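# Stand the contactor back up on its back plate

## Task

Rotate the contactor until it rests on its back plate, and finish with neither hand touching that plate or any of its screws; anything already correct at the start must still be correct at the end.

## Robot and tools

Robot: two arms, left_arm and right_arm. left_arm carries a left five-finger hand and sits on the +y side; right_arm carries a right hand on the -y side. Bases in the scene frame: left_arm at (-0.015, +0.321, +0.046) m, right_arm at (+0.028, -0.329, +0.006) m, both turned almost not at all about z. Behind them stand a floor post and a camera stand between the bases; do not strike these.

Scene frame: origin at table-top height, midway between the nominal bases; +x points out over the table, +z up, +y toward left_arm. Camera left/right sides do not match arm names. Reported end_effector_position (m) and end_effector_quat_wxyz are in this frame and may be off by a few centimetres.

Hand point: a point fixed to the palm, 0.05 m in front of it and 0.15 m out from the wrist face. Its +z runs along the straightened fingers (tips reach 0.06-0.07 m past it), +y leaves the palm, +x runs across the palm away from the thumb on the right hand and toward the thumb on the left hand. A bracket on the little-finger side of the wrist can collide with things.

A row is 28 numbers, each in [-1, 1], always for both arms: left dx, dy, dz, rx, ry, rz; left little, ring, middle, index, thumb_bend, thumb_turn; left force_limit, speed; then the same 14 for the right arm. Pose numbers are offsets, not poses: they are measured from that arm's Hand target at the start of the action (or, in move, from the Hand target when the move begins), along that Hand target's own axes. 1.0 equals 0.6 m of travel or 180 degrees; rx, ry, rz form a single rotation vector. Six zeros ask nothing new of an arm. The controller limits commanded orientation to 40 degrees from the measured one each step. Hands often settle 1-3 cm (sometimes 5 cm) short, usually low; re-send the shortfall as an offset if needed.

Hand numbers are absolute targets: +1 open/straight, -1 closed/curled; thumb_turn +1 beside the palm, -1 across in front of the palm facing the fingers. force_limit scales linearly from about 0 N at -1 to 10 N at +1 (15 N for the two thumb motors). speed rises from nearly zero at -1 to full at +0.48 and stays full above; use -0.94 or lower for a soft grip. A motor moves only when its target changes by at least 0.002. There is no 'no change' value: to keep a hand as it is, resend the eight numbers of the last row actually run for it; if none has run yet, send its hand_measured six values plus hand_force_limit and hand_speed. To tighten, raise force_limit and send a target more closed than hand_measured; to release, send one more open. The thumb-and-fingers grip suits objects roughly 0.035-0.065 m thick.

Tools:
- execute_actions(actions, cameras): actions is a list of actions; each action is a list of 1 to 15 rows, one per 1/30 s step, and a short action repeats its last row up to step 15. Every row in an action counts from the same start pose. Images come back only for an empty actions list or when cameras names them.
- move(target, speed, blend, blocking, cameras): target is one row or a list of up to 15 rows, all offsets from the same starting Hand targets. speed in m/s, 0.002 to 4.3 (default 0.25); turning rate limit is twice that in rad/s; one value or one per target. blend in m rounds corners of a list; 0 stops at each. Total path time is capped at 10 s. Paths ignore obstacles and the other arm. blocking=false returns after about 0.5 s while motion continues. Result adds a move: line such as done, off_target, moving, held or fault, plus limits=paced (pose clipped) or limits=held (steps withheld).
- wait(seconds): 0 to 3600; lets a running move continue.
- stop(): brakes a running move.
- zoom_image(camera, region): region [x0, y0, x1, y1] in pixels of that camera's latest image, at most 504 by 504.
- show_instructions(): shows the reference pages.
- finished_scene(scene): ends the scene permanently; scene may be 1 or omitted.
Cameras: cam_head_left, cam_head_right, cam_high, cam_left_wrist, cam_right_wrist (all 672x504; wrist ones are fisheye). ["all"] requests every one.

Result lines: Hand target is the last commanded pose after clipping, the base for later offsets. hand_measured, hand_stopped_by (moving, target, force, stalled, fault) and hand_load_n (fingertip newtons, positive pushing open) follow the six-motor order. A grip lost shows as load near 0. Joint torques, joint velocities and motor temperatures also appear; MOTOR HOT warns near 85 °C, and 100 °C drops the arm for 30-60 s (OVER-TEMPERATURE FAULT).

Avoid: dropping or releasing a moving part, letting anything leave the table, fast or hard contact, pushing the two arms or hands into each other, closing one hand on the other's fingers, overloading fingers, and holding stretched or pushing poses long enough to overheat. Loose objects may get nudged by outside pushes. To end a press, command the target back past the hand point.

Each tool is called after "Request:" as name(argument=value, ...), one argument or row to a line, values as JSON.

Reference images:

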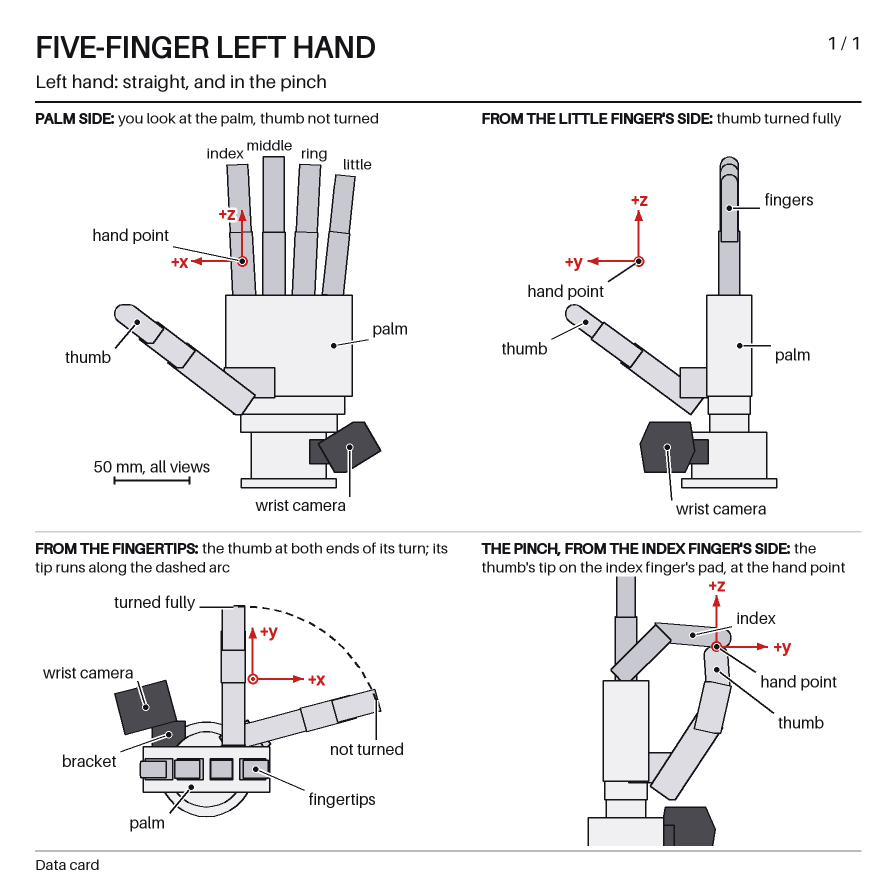

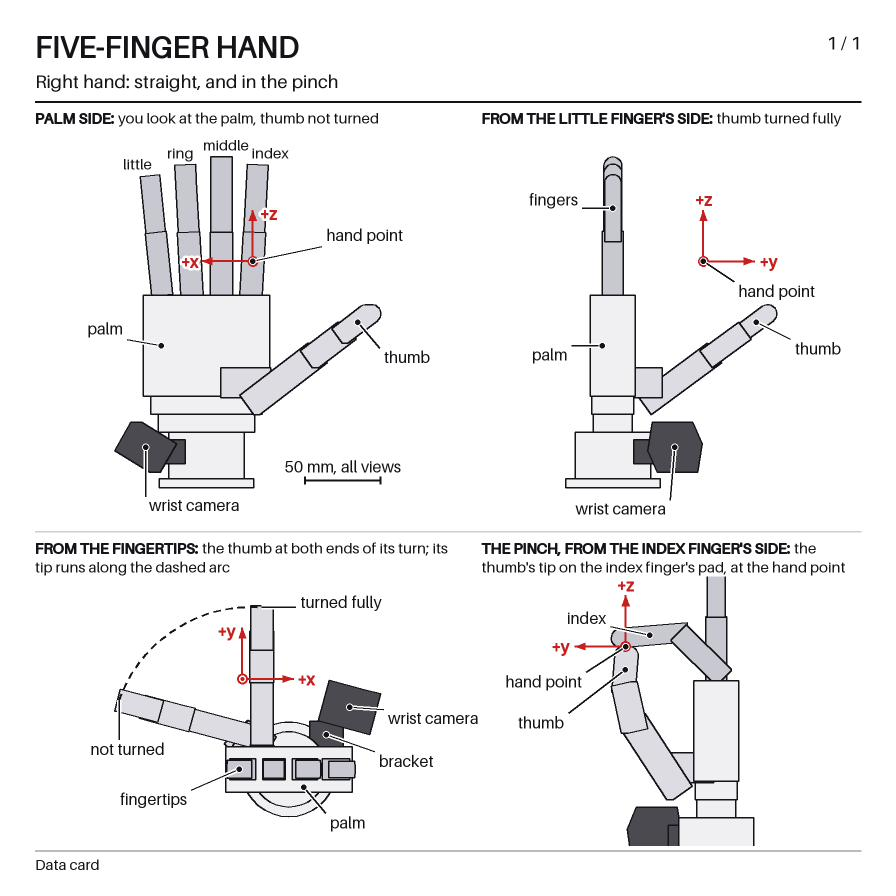

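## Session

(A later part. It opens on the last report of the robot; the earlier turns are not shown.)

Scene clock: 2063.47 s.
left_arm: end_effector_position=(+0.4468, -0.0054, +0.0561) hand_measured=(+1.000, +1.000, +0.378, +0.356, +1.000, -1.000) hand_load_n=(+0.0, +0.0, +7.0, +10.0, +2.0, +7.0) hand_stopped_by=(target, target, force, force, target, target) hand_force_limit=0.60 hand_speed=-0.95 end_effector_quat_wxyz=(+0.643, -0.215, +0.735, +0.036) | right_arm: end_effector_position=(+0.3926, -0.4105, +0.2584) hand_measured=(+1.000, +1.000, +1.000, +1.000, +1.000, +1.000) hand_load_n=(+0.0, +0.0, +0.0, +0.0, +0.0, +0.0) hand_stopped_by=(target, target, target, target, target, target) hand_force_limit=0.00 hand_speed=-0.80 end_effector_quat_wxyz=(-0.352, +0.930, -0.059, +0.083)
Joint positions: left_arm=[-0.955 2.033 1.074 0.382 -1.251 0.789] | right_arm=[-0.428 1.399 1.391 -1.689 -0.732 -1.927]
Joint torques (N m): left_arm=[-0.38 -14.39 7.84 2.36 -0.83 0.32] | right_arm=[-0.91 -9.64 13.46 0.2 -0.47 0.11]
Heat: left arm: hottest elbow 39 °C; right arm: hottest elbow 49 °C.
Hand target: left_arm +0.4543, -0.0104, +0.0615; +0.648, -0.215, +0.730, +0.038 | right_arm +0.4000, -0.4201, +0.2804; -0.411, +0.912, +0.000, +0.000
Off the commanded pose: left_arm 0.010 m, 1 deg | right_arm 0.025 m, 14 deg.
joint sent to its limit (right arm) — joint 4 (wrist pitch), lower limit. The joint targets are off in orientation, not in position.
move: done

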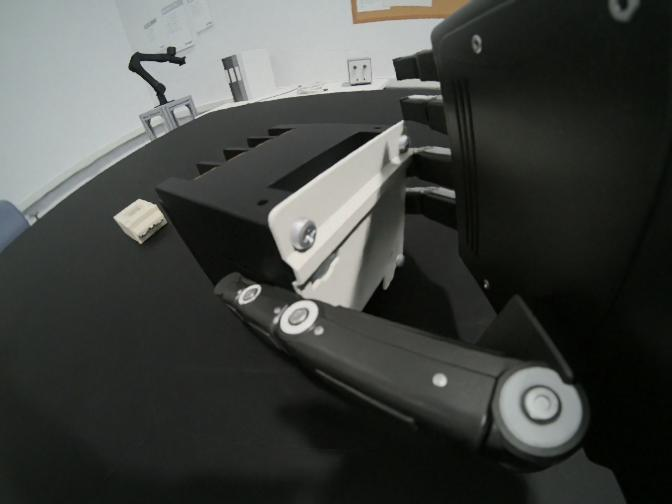

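Request:
execute_actions(
  actions=[],
  cameras=["cam_high","cam_left_wrist","cam_head_right"],
)

Request:
zoom_image(
  camera="cam_high",
  region=[260, 190, 380, 300],
)

Request:
zoom_image(
  camera="cam_left_wrist",
  region=[100, 80, 480, 400],
)

Scene clock: 2077.83 s.
left_arm: end_effector_position=(+0.4469, -0.0054, +0.0562) hand_measured=(+1.000, +1.000, +0.378, +0.356, +1.000, -1.000) hand_load_n=(+0.0, +0.0, +7.0, +10.0, +2.5, +7.0) hand_stopped_by=(target, target, force, force, target, target) hand_force_limit=0.60 hand_speed=-0.95 end_effector_quat_wxyz=(+0.643, -0.215, +0.735, +0.036) | right_arm: end_effector_position=(+0.3926, -0.4105, +0.2584) hand_measured=(+1.000, +1.000, +1.000, +1.000, +1.000, +1.000) hand_load_n=(+0.0, +0.0, +0.0, +0.0, +0.0, +0.0) hand_stopped_by=(target, target, target, target, target, target) hand_force_limit=0.00 hand_speed=-0.80 end_effector_quat_wxyz=(-0.352, +0.930, -0.059, +0.083)
Joint positions: left_arm=[-0.955 2.033 1.074 0.382 -1.251 0.79] | right_arm=[-0.428 1.399 1.391 -1.689 -0.732 -1.927]
Joint velocities: within noise
Joint torques (N m): left_arm=[-0.32 -14.33 7.84 2.44 -0.84 0.32] | right_arm=[-0.97 -9.64 13.46 0.21 -0.47 0.11]
Motor temperatures (°C): left_arm=[32 35 39 30 32 31] | right_arm=[29 31 49 28 32 28]
Heat: left arm: hottest elbow 39 °C; right arm: hottest elbow 49 °C.
Hand target: left_arm +0.4543, -0.0104, +0.0615; +0.648, -0.215, +0.730, +0.038 | right_arm +0.4000, -0.4201, +0.2804; -0.411, +0.912, +0.000, +0.000
Off the commanded pose: left_arm 0.010 m, 1 deg | right_arm 0.025 m, 14 deg.
Images, in order (width x height): cam_head_right 672x504, cam_high 672x504, cam_left_wrist 672x504.

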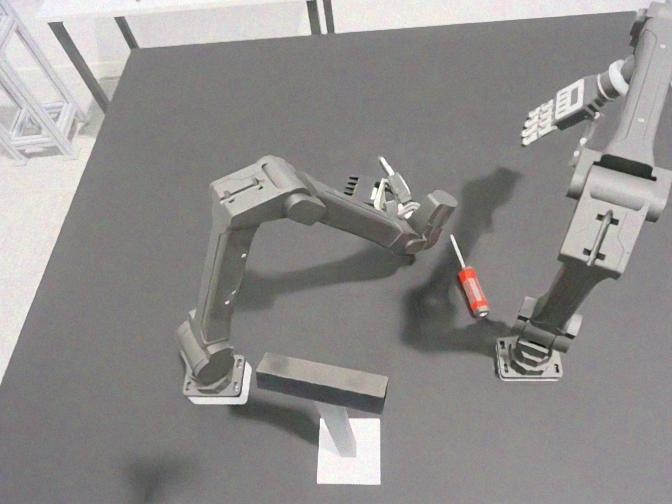

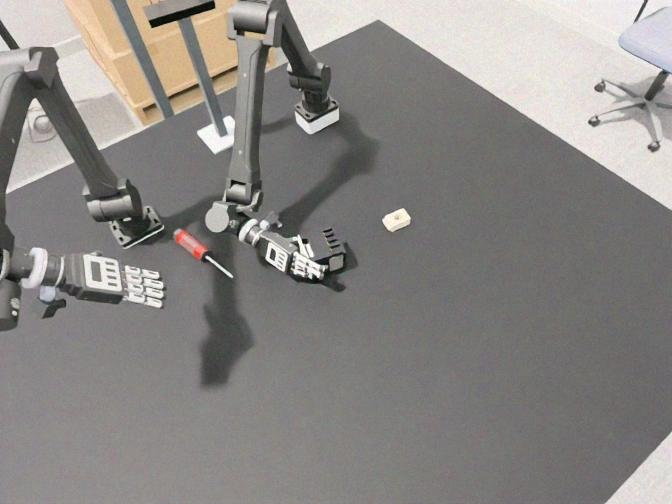

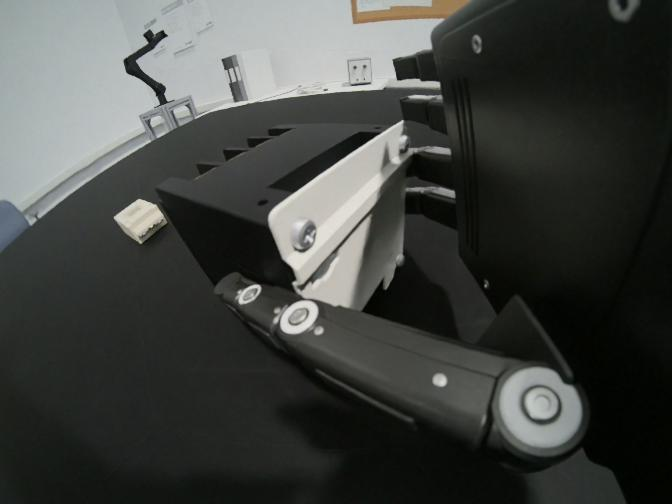

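Scaled by 4.200 from the camera's image (finer frame: 960x720).

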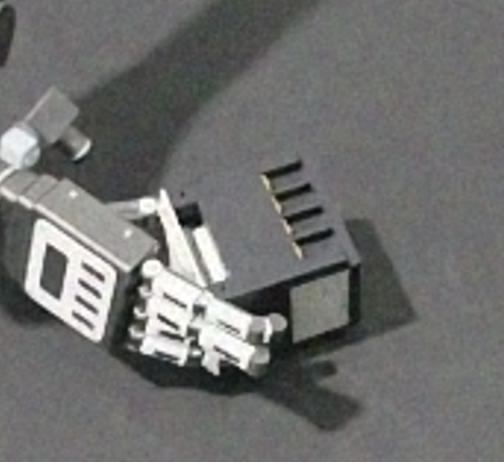

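Scaled by 1.326 from the camera's image (finer frame: 960x720).

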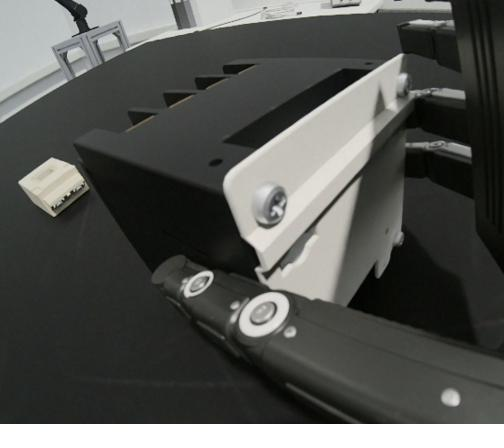

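Request:
move(
  target=[0.0180,0.0045,0.0025,0,0,0,1,1,-0.4,-0.2,1,-1,0.6,-0.95,0,0,0,0,0,0,1,1,1,1,1,1,0,-0.8],
  speed=0.03,
  cameras=["cam_high","cam_left_wrist"],
)

Request:
zoom_image(
  camera="cam_high",
  region=[290, 210, 370, 290],
)

Scene clock: 2105.93 s.
left_arm: end_effector_position=(+0.4469, -0.0057, +0.0551) hand_measured=(+1.000, +1.000, +0.378, +0.356, +1.000, -1.000) hand_load_n=(+0.0, +0.0, +7.0, +9.5, +2.0, +5.5) hand_stopped_by=(target, target, force, force, target, target) hand_force_limit=0.60 hand_speed=-0.95 end_effector_quat_wxyz=(+0.647, -0.218, +0.730, +0.036) | right_arm: end_effector_position=(+0.3926, -0.4105, +0.2584) hand_measured=(+1.000, +1.000, +1.000, +1.000, +1.000, +1.000) hand_load_n=(+0.0, +0.0, -0.5, +0.0, +0.0, +0.0) hand_stopped_by=(target, target, target, target, target, target) hand_force_limit=0.00 hand_speed=-0.80 end_effector_quat_wxyz=(-0.352, +0.930, -0.059, +0.083)
Joint positions: left_arm=[-0.956 2.042 1.074 0.412 -1.263 0.802] | right_arm=[-0.428 1.399 1.391 -1.689 -0.732 -1.927]
Joint torques (N m): left_arm=[-0.21 -12.98 7.66 2.3 -0.29 0.24] | right_arm=[-0.97 -9.7 13.45 0.21 -0.48 0.11]
Heat: left arm: hottest elbow 38 °C; right arm: hottest elbow 49 °C.
Hand target: left_arm +0.4540, -0.0103, +0.0504; +0.648, -0.215, +0.730, +0.038 | right_arm +0.4000, -0.4201, +0.2804; -0.411, +0.912, +0.000, +0.000
Off the commanded pose: left_arm 0.010 m, 0 deg | right_arm 0.025 m, 14 deg.
joint sent to its limit (right arm) — joint 4 (wrist pitch), lower limit. The joint targets are off in orientation, not in position.
move: done

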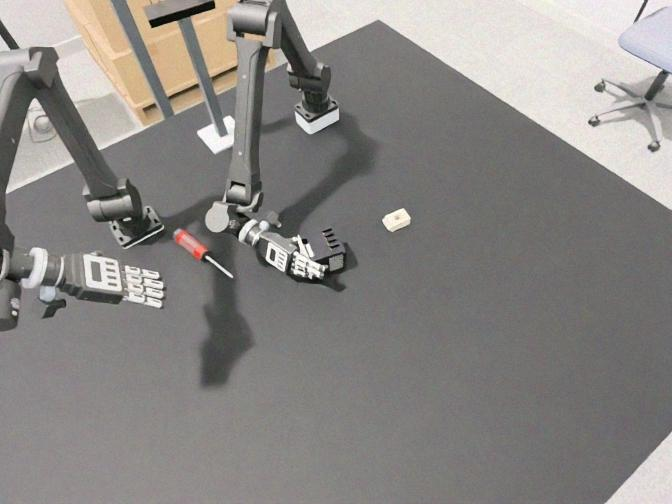

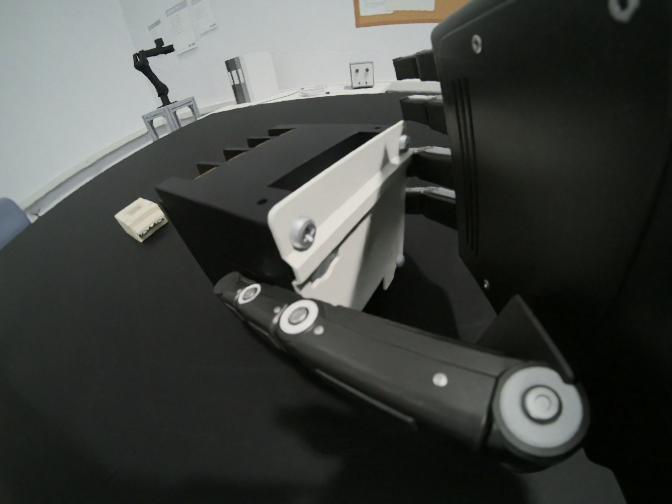

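Scaled by 6.300 from the camera's image (finer frame: 960x720).

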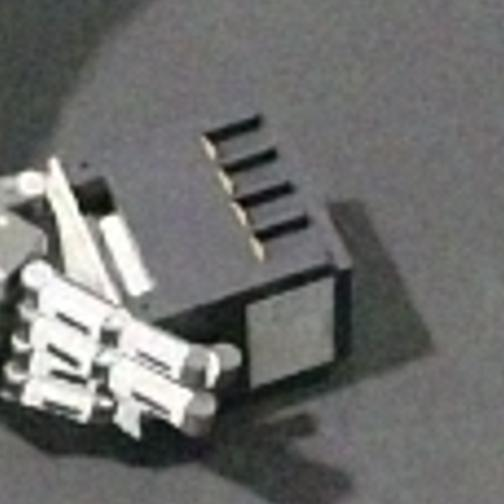

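Request:
move(
  target=[0.0144,0.0036,0.0020,0,0,0,1,1,-0.4,-0.2,1,-1,0.6,-0.95,0,0,0,0,0,0,1,1,1,1,1,1,0,-0.8],
  speed=0.03,
  cameras=["cam_high","cam_left_wrist"],
)

Request:
zoom_image(
  camera="cam_high",
  region=[290, 210, 370, 290],
)

Scene clock: 2115.80 s.
left_arm: end_effector_position=(+0.4471, -0.0063, +0.0538) hand_measured=(+1.000, +1.000, +0.378, +0.356, +1.000, -1.000) hand_load_n=(+0.0, +0.0, +7.0, +9.5, +2.0, +5.0) hand_stopped_by=(target, target, force, force, target, target) hand_force_limit=0.60 hand_speed=-0.95 end_effector_quat_wxyz=(+0.650, -0.221, +0.726, +0.034) | right_arm: end_effector_position=(+0.3926, -0.4105, +0.2584) hand_measured=(+1.000, +1.000, +1.000, +1.000, +1.000, +1.000) hand_load_n=(+0.0, +0.0, +0.0, +0.0, +0.0, +0.0) hand_stopped_by=(target, target, target, target, target, target) hand_force_limit=0.00 hand_speed=-0.80 end_effector_quat_wxyz=(-0.352, +0.930, -0.059, +0.083)
Joint positions: left_arm=[-0.957 2.05 1.074 0.436 -1.269 0.81] | right_arm=[-0.428 1.399 1.391 -1.689 -0.732 -1.927]
Joint torques (N m): left_arm=[-0.21 -12.16 7.62 2.18 0.03 0.16] | right_arm=[-0.97 -9.7 13.46 0.2 -0.47 0.11]
Heat: left arm: hottest elbow 38 °C; right arm: hottest elbow 49 °C.
Hand target: left_arm +0.4539, -0.0102, +0.0414; +0.648, -0.215, +0.730, +0.038 | right_arm +0.4000, -0.4201, +0.2804; -0.411, +0.912, +0.000, +0.000
Off the commanded pose: left_arm 0.015 m, 1 deg | right_arm 0.025 m, 14 deg.
joint sent to its limit (right arm) — joint 4 (wrist pitch), lower limit. The joint targets are off in orientation, not in position.
move: off_target (left_arm)

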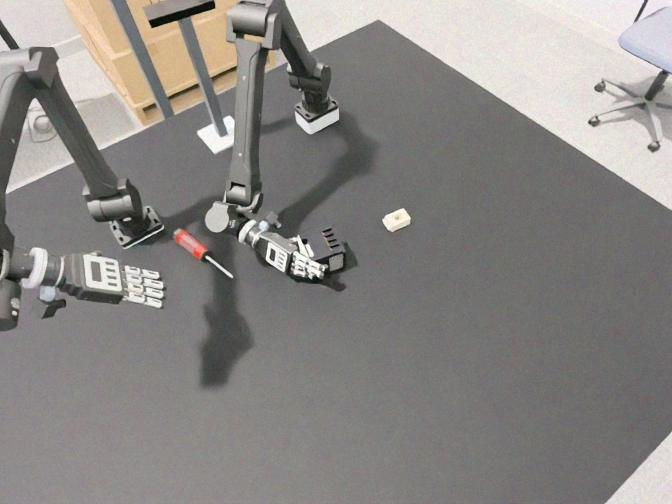

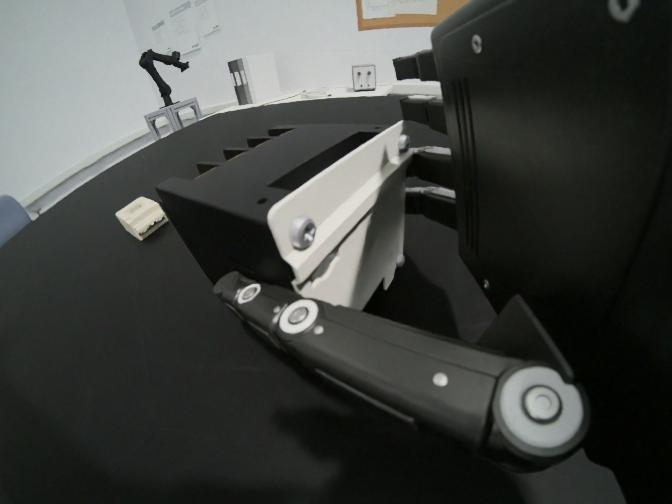

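Scaled by 6.300 from the camera's image (finer frame: 960x720).

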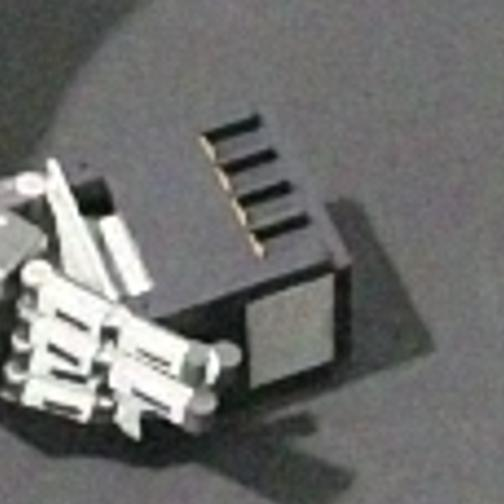

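Request:
move(
  target=[-0.0192,-0.0048,-0.0028,0,0,0,1,1,1,1,1,-1,0.6,-0.93,0,0,0,0,0,0,1,1,1,1,1,1,0,-0.8],
  speed=0.05,
  cameras=["cam_high","cam_left_wrist"],
)

Request:
zoom_image(
  camera="cam_high",
  region=[290, 210, 370, 290],
)

Scene clock: 2159.67 s.
left_arm: end_effector_position=(+0.4470, -0.0069, +0.0535) hand_measured=(+1.000, +1.000, +1.000, +1.000, +1.000, -1.000) hand_load_n=(+0.0, +0.0, +0.0, +0.0, +0.0, +0.5) hand_stopped_by=(target, target, target, target, target, target) hand_force_limit=0.60 hand_speed=-0.93 end_effector_quat_wxyz=(+0.649, -0.218, +0.728, +0.035) | right_arm: end_effector_position=(+0.3926, -0.4105, +0.2584) hand_measured=(+1.000, +1.000, +1.000, +1.000, +1.000, +1.000) hand_load_n=(+0.0, +0.0, +0.0, +0.0, +0.0, +0.0) hand_stopped_by=(target, target, target, target, target, target) hand_force_limit=0.00 hand_speed=-0.80 end_effector_quat_wxyz=(-0.352, +0.930, -0.059, +0.083)
Joint positions: left_arm=[-0.958 2.05 1.074 0.436 -1.266 0.814] | right_arm=[-0.428 1.399 1.391 -1.689 -0.732 -1.927]
Joint torques (N m): left_arm=[-0.26 -14.15 7.61 1.37 -0.13 0.16] | right_arm=[-0.97 -9.7 13.46 0.23 -0.47 0.11]
Heat: left arm: hottest elbow 38 °C; right arm: hottest elbow 49 °C.
Hand target: left_arm +0.4540, -0.0103, +0.0533; +0.648, -0.215, +0.730, +0.038 | right_arm +0.4000, -0.4201, +0.2804; -0.411, +0.912, +0.000, +0.000
Off the commanded pose: left_arm 0.008 m, 1 deg | right_arm 0.025 m, 14 deg.
joint sent to its limit (right arm) — joint 4 (wrist pitch), lower limit. The joint targets are off in orientation, not in position.
move: done

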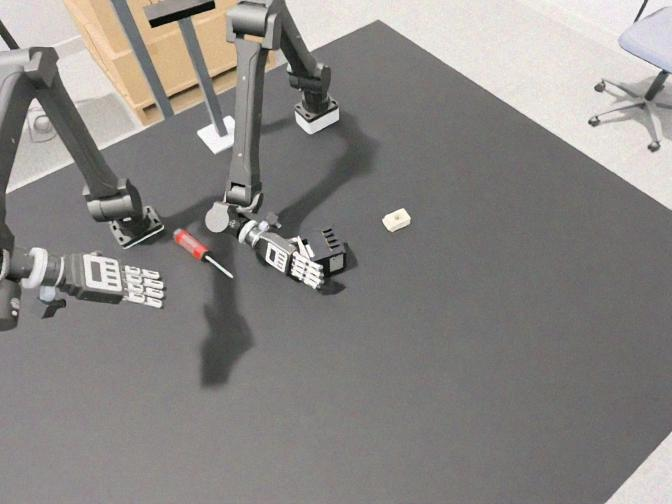

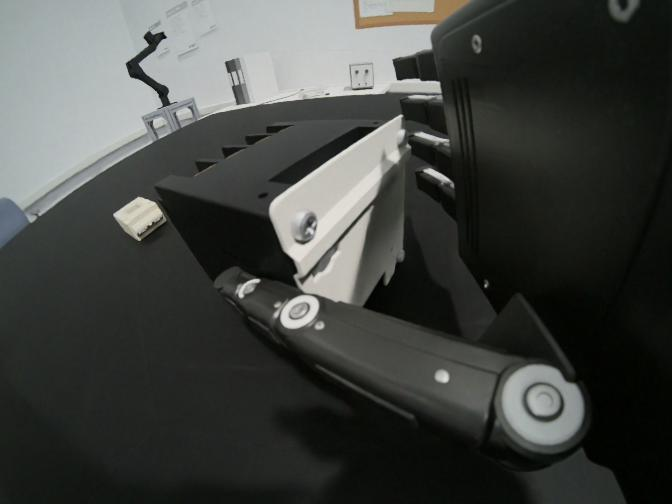

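Scaled by 6.300 from the camera's image (finer frame: 960x720).

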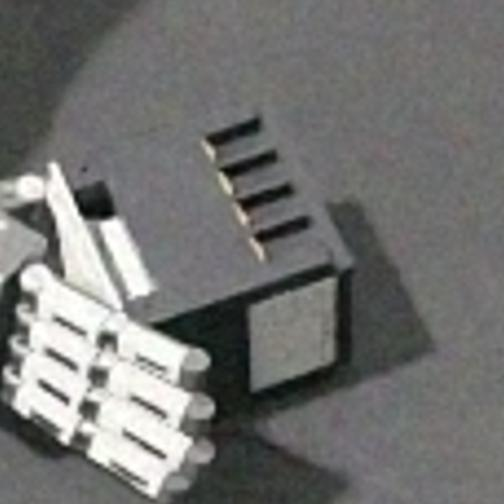

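Request:
move(
  target=[
    [-0.0006,0.0133,-0.0150,0,0,0,1,1,1,1,1,-1,0.6,-0.93,0,0,0,0,0,0,1,1,1,1,1,1,0,-0.8],
    [0.0010,-0.0752,-0.0920,0,0,0,1,1,1,1,1,-1,0.6,-0.93,0,0,0,0,0,0,1,1,1,1,1,1,0,-0.8],
  ],
  speed=[0.04,0.06],
  cameras=["cam_high","cam_left_wrist"],
)

Scene clock: 2192.33 s.
left_arm: end_effector_position=(+0.4148, -0.0567, +0.0699) hand_measured=(+1.000, +1.000, +1.000, +1.000, +1.000, -1.000) hand_load_n=(+0.0, +0.0, +0.0, +0.0, +0.0, +0.0) hand_stopped_by=(target, target, target, target, target, target) hand_force_limit=0.60 hand_speed=-0.93 end_effector_quat_wxyz=(+0.647, -0.206, +0.733, +0.047) | right_arm: end_effector_position=(+0.3926, -0.4105, +0.2584) hand_measured=(+1.000, +1.000, +1.000, +1.000, +1.000, +1.000) hand_load_n=(+0.0, +0.0, +0.0, +0.0, +0.0, +0.0) hand_stopped_by=(target, target, target, target, target, target) hand_force_limit=0.00 hand_speed=-0.80 end_effector_quat_wxyz=(-0.352, +0.930, -0.059, +0.083)
Joint positions: left_arm=[-1.056 2.05 1.201 0.069 -1.343 0.601] | right_arm=[-0.428 1.399 1.391 -1.689 -0.732 -1.927]
Joint torques (N m): left_arm=[-1.08 -14.74 9.37 1.05 -0.79 -0.13] | right_arm=[-0.97 -9.7 13.45 0.21 -0.47 0.11]
Heat: left arm: hottest elbow 38 °C; right arm: hottest elbow 49 °C.
Hand target: left_arm +0.4190, -0.0697, +0.0714; +0.648, -0.215, +0.730, +0.038 | right_arm +0.4000, -0.4201, +0.2804; -0.411, +0.912, +0.000, +0.000
Off the commanded pose: left_arm 0.014 m, 1 deg | right_arm 0.025 m, 14 deg.
joint sent to its limit (right arm) — joint 4 (wrist pitch), lower limit. The joint targets are off in orientation, not in position.
move: off_target (left_arm)

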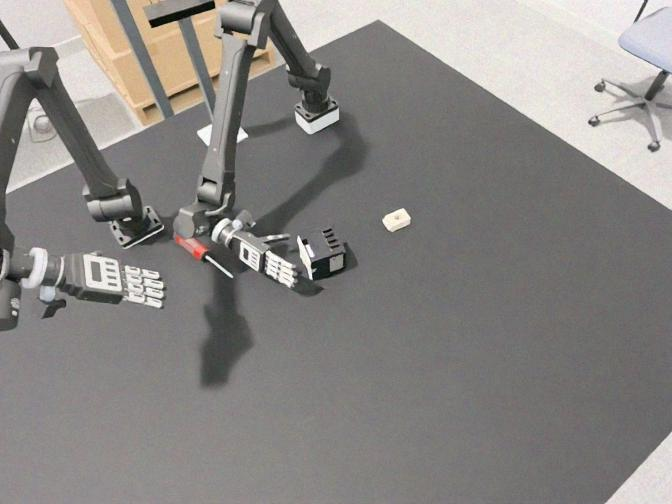

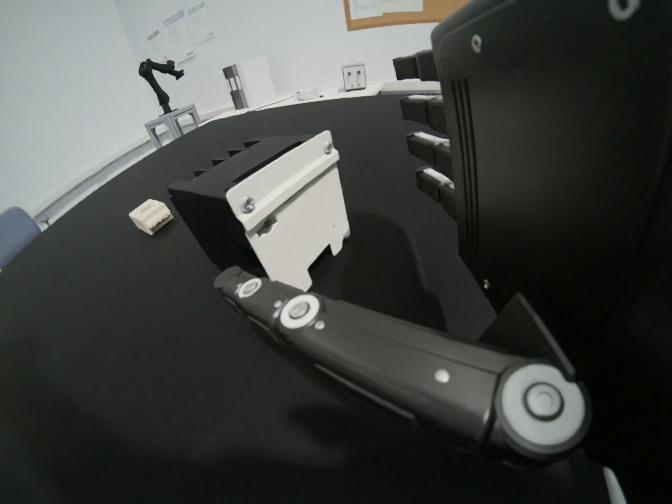

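Request:
move(
  target=[
    [-0.1595,-0.0330,-0.0372,0,0,0,1,1,1,1,1,-1,0.6,-0.93,0,0,0,0,0,0,1,1,1,1,1,1,0,-0.8],
    [-0.2478,0.0167,0.0080,0,0.1653,-0.1875,1,1,1,1,1,-1,0.6,-0.93,0,0,0,0,0,0,1,1,1,1,1,1,0,-0.8],
    [-0.2845,0.0580,0.0665,0,0.3276,-0.3717,1,1,1,1,1,-1,0.6,-0.93,0,0,0,0,0,0,1,1,1,1,1,1,0,-0.8],
  ],
  speed=[0.08,0.15,0.15],
  blend=[0.02,0.03,0],
  cameras=["cam_high","cam_left_wrist","cam_head_left"],
)

Scene clock: 2243.50 s.
left_arm: end_effector_position=(+0.4512, +0.0199, +0.2089) hand_measured=(+1.000, +1.000, +1.000, +1.000, +1.000, -1.000) hand_load_n=(+0.0, +0.0, +0.0, +0.0, +0.0, -0.5) hand_stopped_by=(target, target, target, target, target, target) hand_force_limit=0.60 hand_speed=-0.93 end_effector_quat_wxyz=(+0.138, -0.553, +0.719, -0.397) | right_arm: end_effector_position=(+0.3926, -0.4105, +0.2584) hand_measured=(+1.000, +1.000, +1.000, +1.000, +1.000, +1.000) hand_load_n=(+0.0, +0.0, +0.0, +0.0, +0.0, +0.0) hand_stopped_by=(target, target, target, target, target, target) hand_force_limit=0.00 hand_speed=-0.80 end_effector_quat_wxyz=(-0.352, +0.930, -0.059, +0.083)
Joint positions: left_arm=[-0.456 1.414 1.031 -0.323 0.092 -0.243] | right_arm=[-0.428 1.399 1.391 -1.689 -0.732 -1.927]
Joint torques (N m): left_arm=[-0.32 -11.52 8.66 2.96 0.2 -0.15] | right_arm=[-0.97 -9.7 13.45 0.21 -0.48 0.11]
Heat: left arm: hottest elbow 38 °C; right arm: hottest elbow 50 °C.
Hand target: left_arm +0.4552, +0.0201, +0.2218; +0.143, -0.555, +0.707, -0.414 | right_arm +0.4000, -0.4201, +0.2804; -0.411, +0.912, +0.000, +0.000
Off the commanded pose: left_arm 0.013 m, 2 deg | right_arm 0.025 m, 14 deg.
joint sent to its limit (right arm) — joint 4 (wrist pitch), lower limit. The joint targets are off in orientation, not in position.
move: off_target (left_arm)
Images, in order (width x height): cam_head_left 672x504, cam_high 672x504, cam_left_wrist 672x504.

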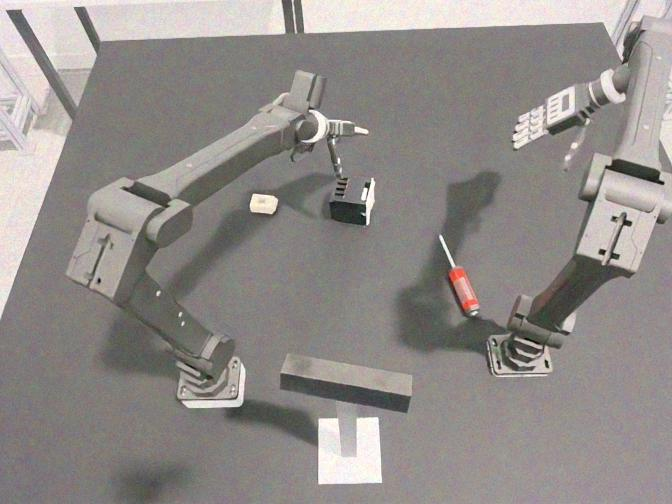

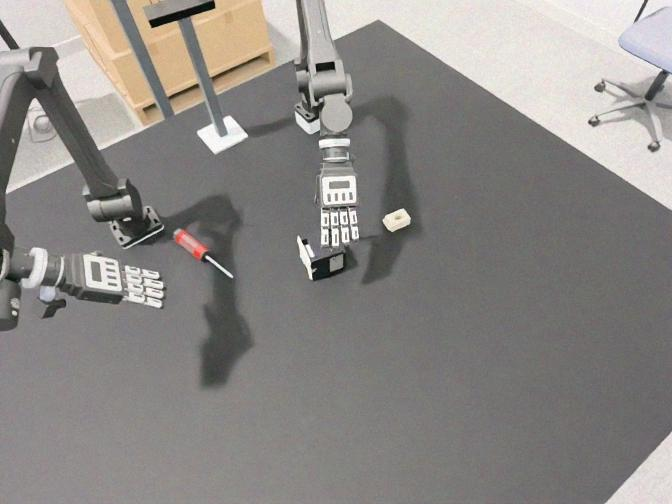

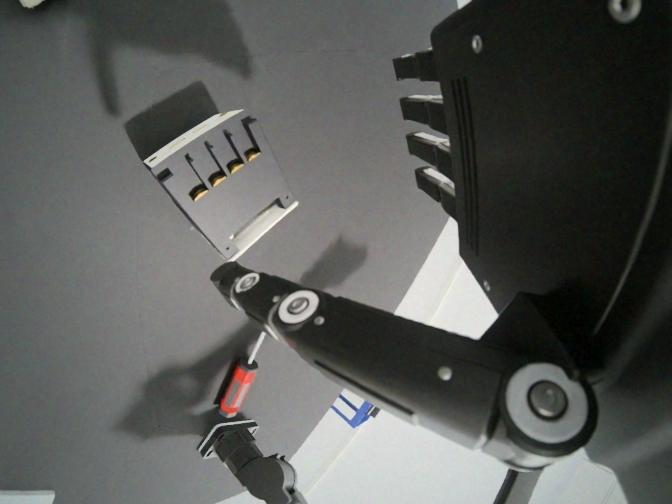

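Request:
zoom_image(
  camera="cam_head_left",
  region=[310, 160, 400, 250],
)

Request:
zoom_image(
  camera="cam_high",
  region=[280, 215, 360, 295],
)

Request:
zoom_image(
  camera="cam_left_wrist",
  region=[100, 80, 360, 320],
)

Scaled by 5.600 from the camera's image (finer frame: 960x720).

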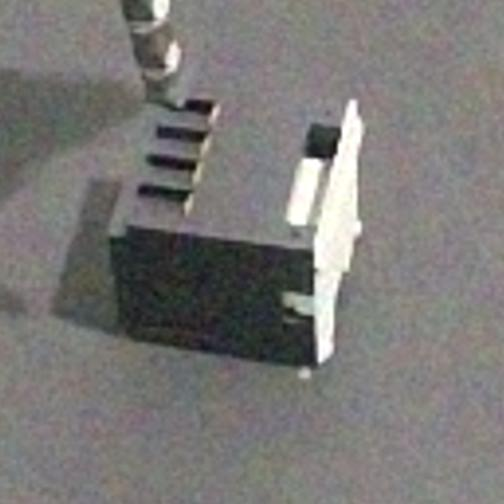

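Scaled by 6.300 from the camera's image (finer frame: 960x720).

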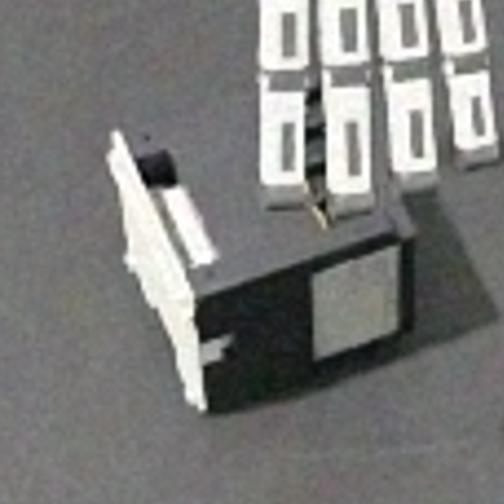

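Scaled by 1.938 from the camera's image (finer frame: 960x720).

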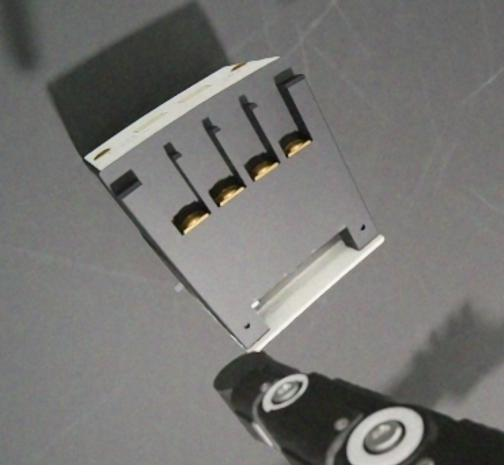

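Request:
execute_actions(
  actions=[],
  cameras=["cam_head_right","cam_head_left"],
)

Request:
zoom_image(
  camera="cam_head_right",
  region=[335, 165, 405, 235],
)

Request:
zoom_image(
  camera="cam_head_left",
  region=[320, 165, 390, 235],
)

Scene clock: 2333.00 s.
left_arm: end_effector_position=(+0.4511, +0.0199, +0.2087) hand_measured=(+1.000, +1.000, +1.000, +1.000, +1.000, -1.000) hand_load_n=(+0.0, +0.0, +0.0, +0.0, +0.0, +0.0) hand_stopped_by=(target, target, target, target, target, target) hand_force_limit=0.60 hand_speed=-0.93 end_effector_quat_wxyz=(+0.138, -0.553, +0.719, -0.397) | right_arm: end_effector_position=(+0.3926, -0.4105, +0.2584) hand_measured=(+1.000, +1.000, +1.000, +1.000, +1.000, +1.000) hand_load_n=(+0.0, +0.0, +0.0, +0.0, +0.0, +0.0) hand_stopped_by=(target, target, target, target, target, target) hand_force_limit=0.00 hand_speed=-0.80 end_effector_quat_wxyz=(-0.352, +0.930, -0.059, +0.083)
Joint positions: left_arm=[-0.456 1.414 1.031 -0.323 0.092 -0.244] | right_arm=[-0.428 1.399 1.391 -1.689 -0.732 -1.927]
Joint velocities: within noise
Joint torques (N m): left_arm=[-0.03 -11.69 8.61 2.95 0.21 -0.16] | right_arm=[-0.97 -9.7 13.46 0.21 -0.47 0.11]
Motor temperatures (°C): left_arm=[32 34 37 30 29 31] | right_arm=[29 31 50 28 32 28]
Heat: left arm: hottest elbow 37 °C; right arm: hottest elbow 50 °C.
Hand target: left_arm +0.4551, +0.0202, +0.2216; +0.143, -0.555, +0.707, -0.414 | right_arm +0.4000, -0.4201, +0.2804; -0.411, +0.912, +0.000, +0.000
Off the commanded pose: left_arm 0.014 m, 2 deg | right_arm 0.025 m, 14 deg.
Images, in order (width x height): cam_head_left 672x504, cam_head_right 672x504.

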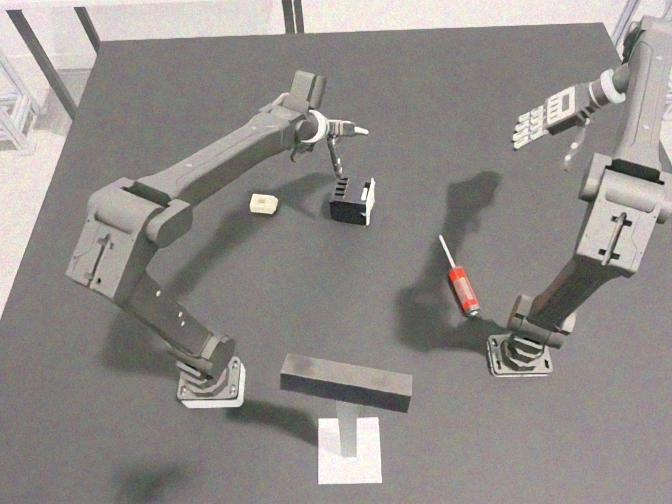

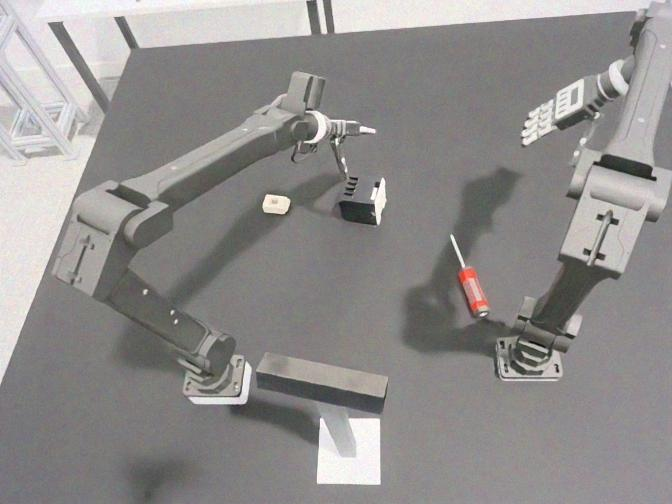

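Scaled by 7.200 from the camera's image (finer frame: 960x720).

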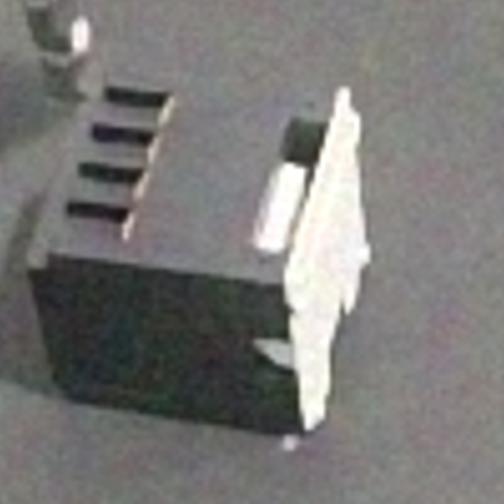

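Scaled by 7.200 from the camera's image (finer frame: 960x720).

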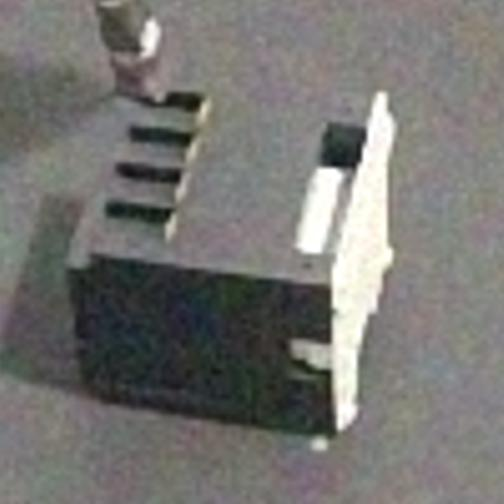

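Request:
move(
  target=[-0.0355,0.0950,0.1180,0.0128,-0.0256,-0.0288,1,1,1,1,1,-1,0.6,-0.93,0,0,0,0,0,0,1,1,1,1,1,1,0,-0.8],
  speed=0.06,
  cameras=["cam_head_left","cam_left_wrist","cam_high"],
)

Scene clock: 2474.77 s.
left_arm: end_effector_position=(+0.4708, +0.0180, +0.1333) hand_measured=(+1.000, +1.000, +1.000, +1.000, +1.000, -1.000) hand_load_n=(+0.0, +0.0, +0.0, +0.0, +0.0, +0.0) hand_stopped_by=(target, target, target, target, target, target) hand_force_limit=0.60 hand_speed=-0.93 end_effector_quat_wxyz=(+0.166, -0.598, +0.671, -0.406) | right_arm: end_effector_position=(+0.3926, -0.4105, +0.2584) hand_measured=(+1.000, +1.000, +1.000, +1.000, +1.000, +1.000) hand_load_n=(+0.0, +0.0, +0.0, +0.0, +0.0, +0.0) hand_stopped_by=(target, target, target, target, target, target) hand_force_limit=0.00 hand_speed=-0.80 end_effector_quat_wxyz=(-0.352, +0.930, -0.059, +0.083)
Joint positions: left_arm=[-0.471 1.535 0.913 -0.04 -0.016 -0.353] | right_arm=[-0.428 1.399 1.391 -1.689 -0.732 -1.927]
Joint torques (N m): left_arm=[-1.32 -9.64 7.86 3 -0.05 -0.19] | right_arm=[-0.97 -9.7 13.46 0.21 -0.47 0.11]
Heat: left arm: hottest elbow 37 °C; right arm: hottest elbow 50 °C.
Hand target: left_arm +0.4714, +0.0116, +0.1302; +0.163, -0.600, +0.667, -0.412 | right_arm +0.4000, -0.4201, +0.2804; -0.411, +0.912, +0.000, +0.000
Off the commanded pose: left_arm 0.007 m, 1 deg | right_arm 0.025 m, 14 deg.
joint sent to its limit (right arm) — joint 4 (wrist pitch), lower limit. The joint targets are off in orientation, not in position.
move: done
Images, in order (width x height): cam_head_left 672x504, cam_high 672x504, cam_left_wrist 672x504.

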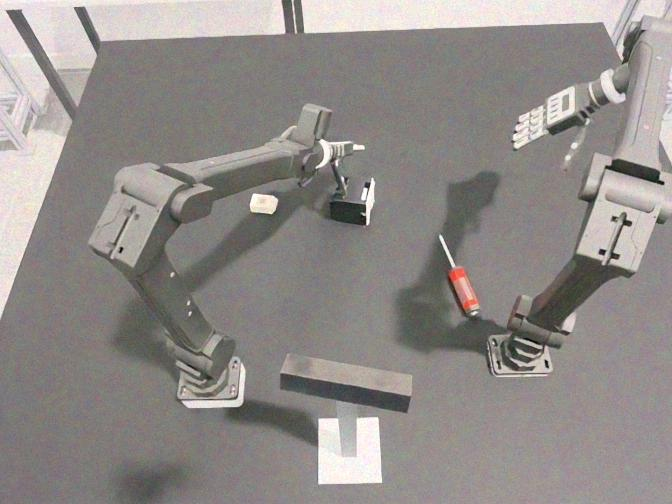

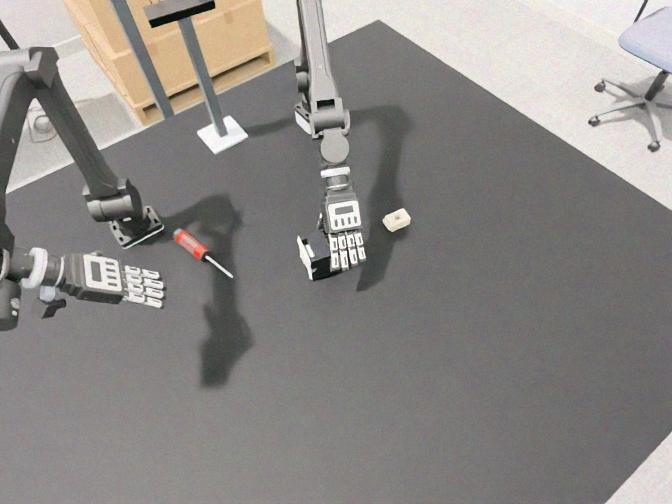

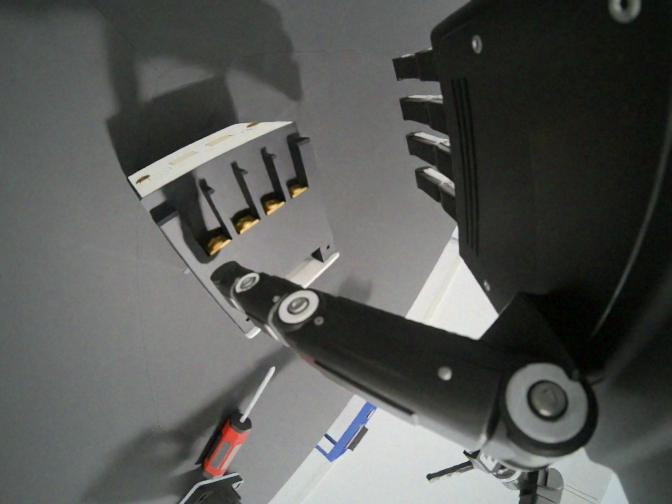

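Request:
zoom_image(
  camera="cam_head_left",
  region=[310, 130, 390, 230],
)

Request:
zoom_image(
  camera="cam_left_wrist",
  region=[100, 90, 400, 360],
)

Scaled by 5.040 from the camera's image (finer frame: 960x720).

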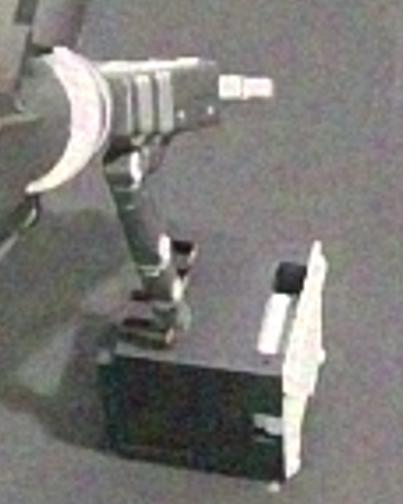

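Scaled by 1.680 from the camera's image (finer frame: 960x720).

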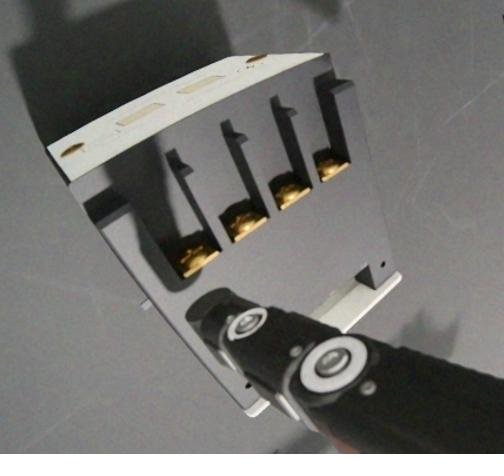

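Request:
move(
  target=[-0.0062,0.0402,0.0310,-0.0092,-0.0021,-0.0016,1,1,1,1,1,-1,0.6,-0.93,0,0,0,0,0,0,1,1,1,1,1,1,0,-0.8],
  speed=0.04,
  cameras=["cam_head_left","cam_left_wrist","cam_high"],
)

Request:
zoom_image(
  camera="cam_head_left",
  region=[310, 140, 390, 240],
)

Request:
zoom_image(
  camera="cam_high",
  region=[290, 190, 390, 290],
)

Scene clock: 2518.57 s.
left_arm: end_effector_position=(+0.4715, +0.0140, +0.1171) hand_measured=(+1.000, +1.000, +1.000, +1.000, +1.000, -1.000) hand_load_n=(+0.0, +0.0, +0.0, +0.0, +0.0, -1.0) hand_stopped_by=(target, target, target, target, target, target) hand_force_limit=0.60 hand_speed=-0.93 end_effector_quat_wxyz=(+0.162, -0.601, +0.671, -0.404) | right_arm: end_effector_position=(+0.3926, -0.4105, +0.2584) hand_measured=(+1.000, +1.000, +1.000, +1.000, +1.000, +1.000) hand_load_n=(+0.0, +0.0, +0.0, -0.5, +0.0, -0.5) hand_stopped_by=(target, target, target, target, target, target) hand_force_limit=0.00 hand_speed=-0.80 end_effector_quat_wxyz=(-0.352, +0.930, -0.059, +0.083)
Joint positions: left_arm=[-0.477 1.571 0.907 -0.006 -0.018 -0.363] | right_arm=[-0.428 1.399 1.391 -1.689 -0.732 -1.927]
Joint torques (N m): left_arm=[-1.73 -8.23 7.21 3.34 -0.09 -0.18] | right_arm=[-0.97 -9.7 13.46 0.2 -0.47 0.11]
Heat: left arm: hottest elbow 37 °C; right arm: hottest elbow 50 °C.
Hand target: left_arm +0.4692, +0.0071, +0.0997; +0.156, -0.605, +0.671, -0.400 | right_arm +0.4000, -0.4201, +0.2804; -0.411, +0.912, +0.000, +0.000
Off the commanded pose: left_arm 0.019 m, 1 deg | right_arm 0.025 m, 14 deg.
joint sent to its limit (right arm) — joint 4 (wrist pitch), lower limit. The joint targets are off in orientation, not in position.
move: off_target (left_arm)
Images, in order (width x height): cam_head_left 672x504, cam_high 672x504, cam_left_wrist 672x504.

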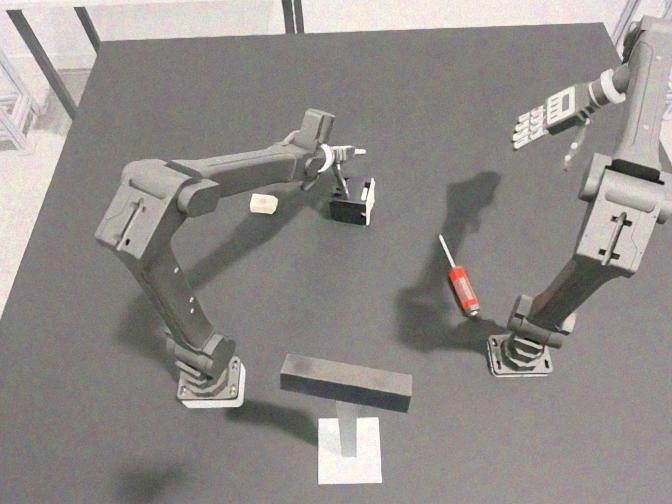

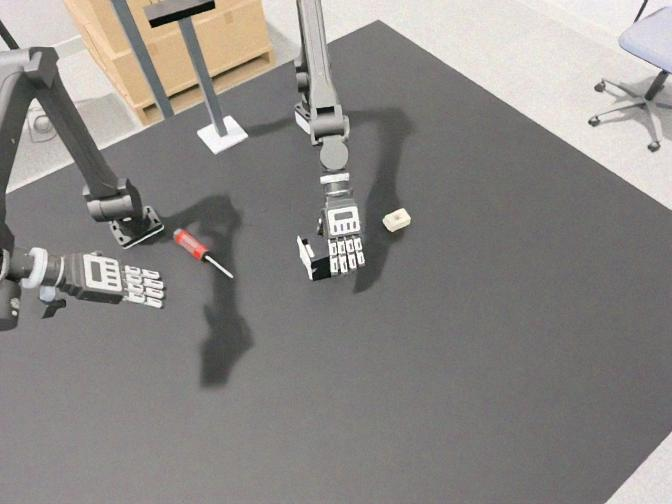

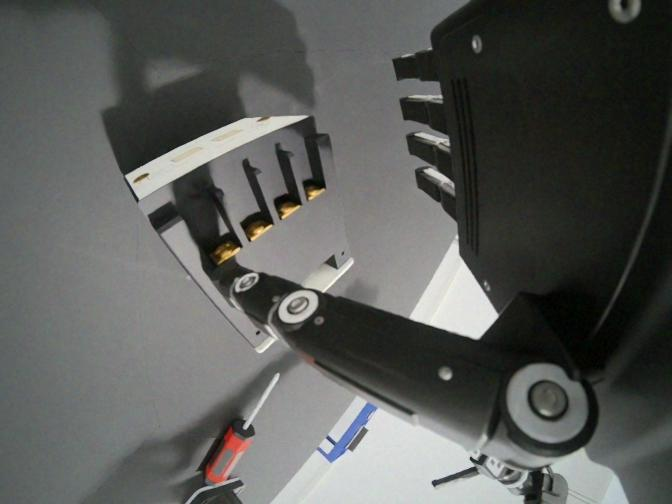

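Scaled by 5.040 from the camera's image (finer frame: 960x720).

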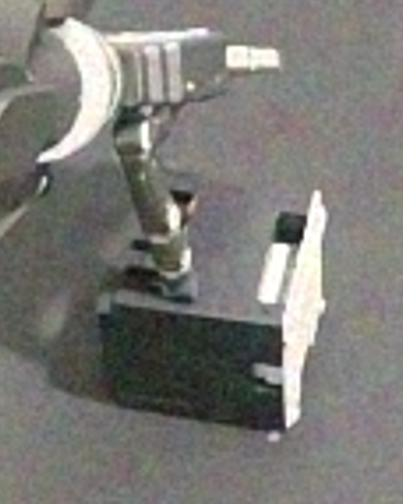

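Scaled by 5.040 from the camera's image (finer frame: 960x720).

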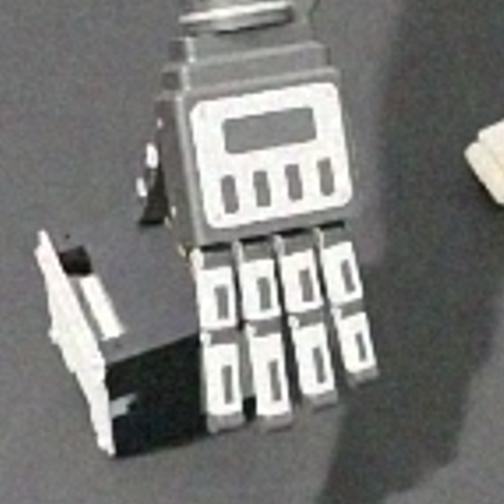

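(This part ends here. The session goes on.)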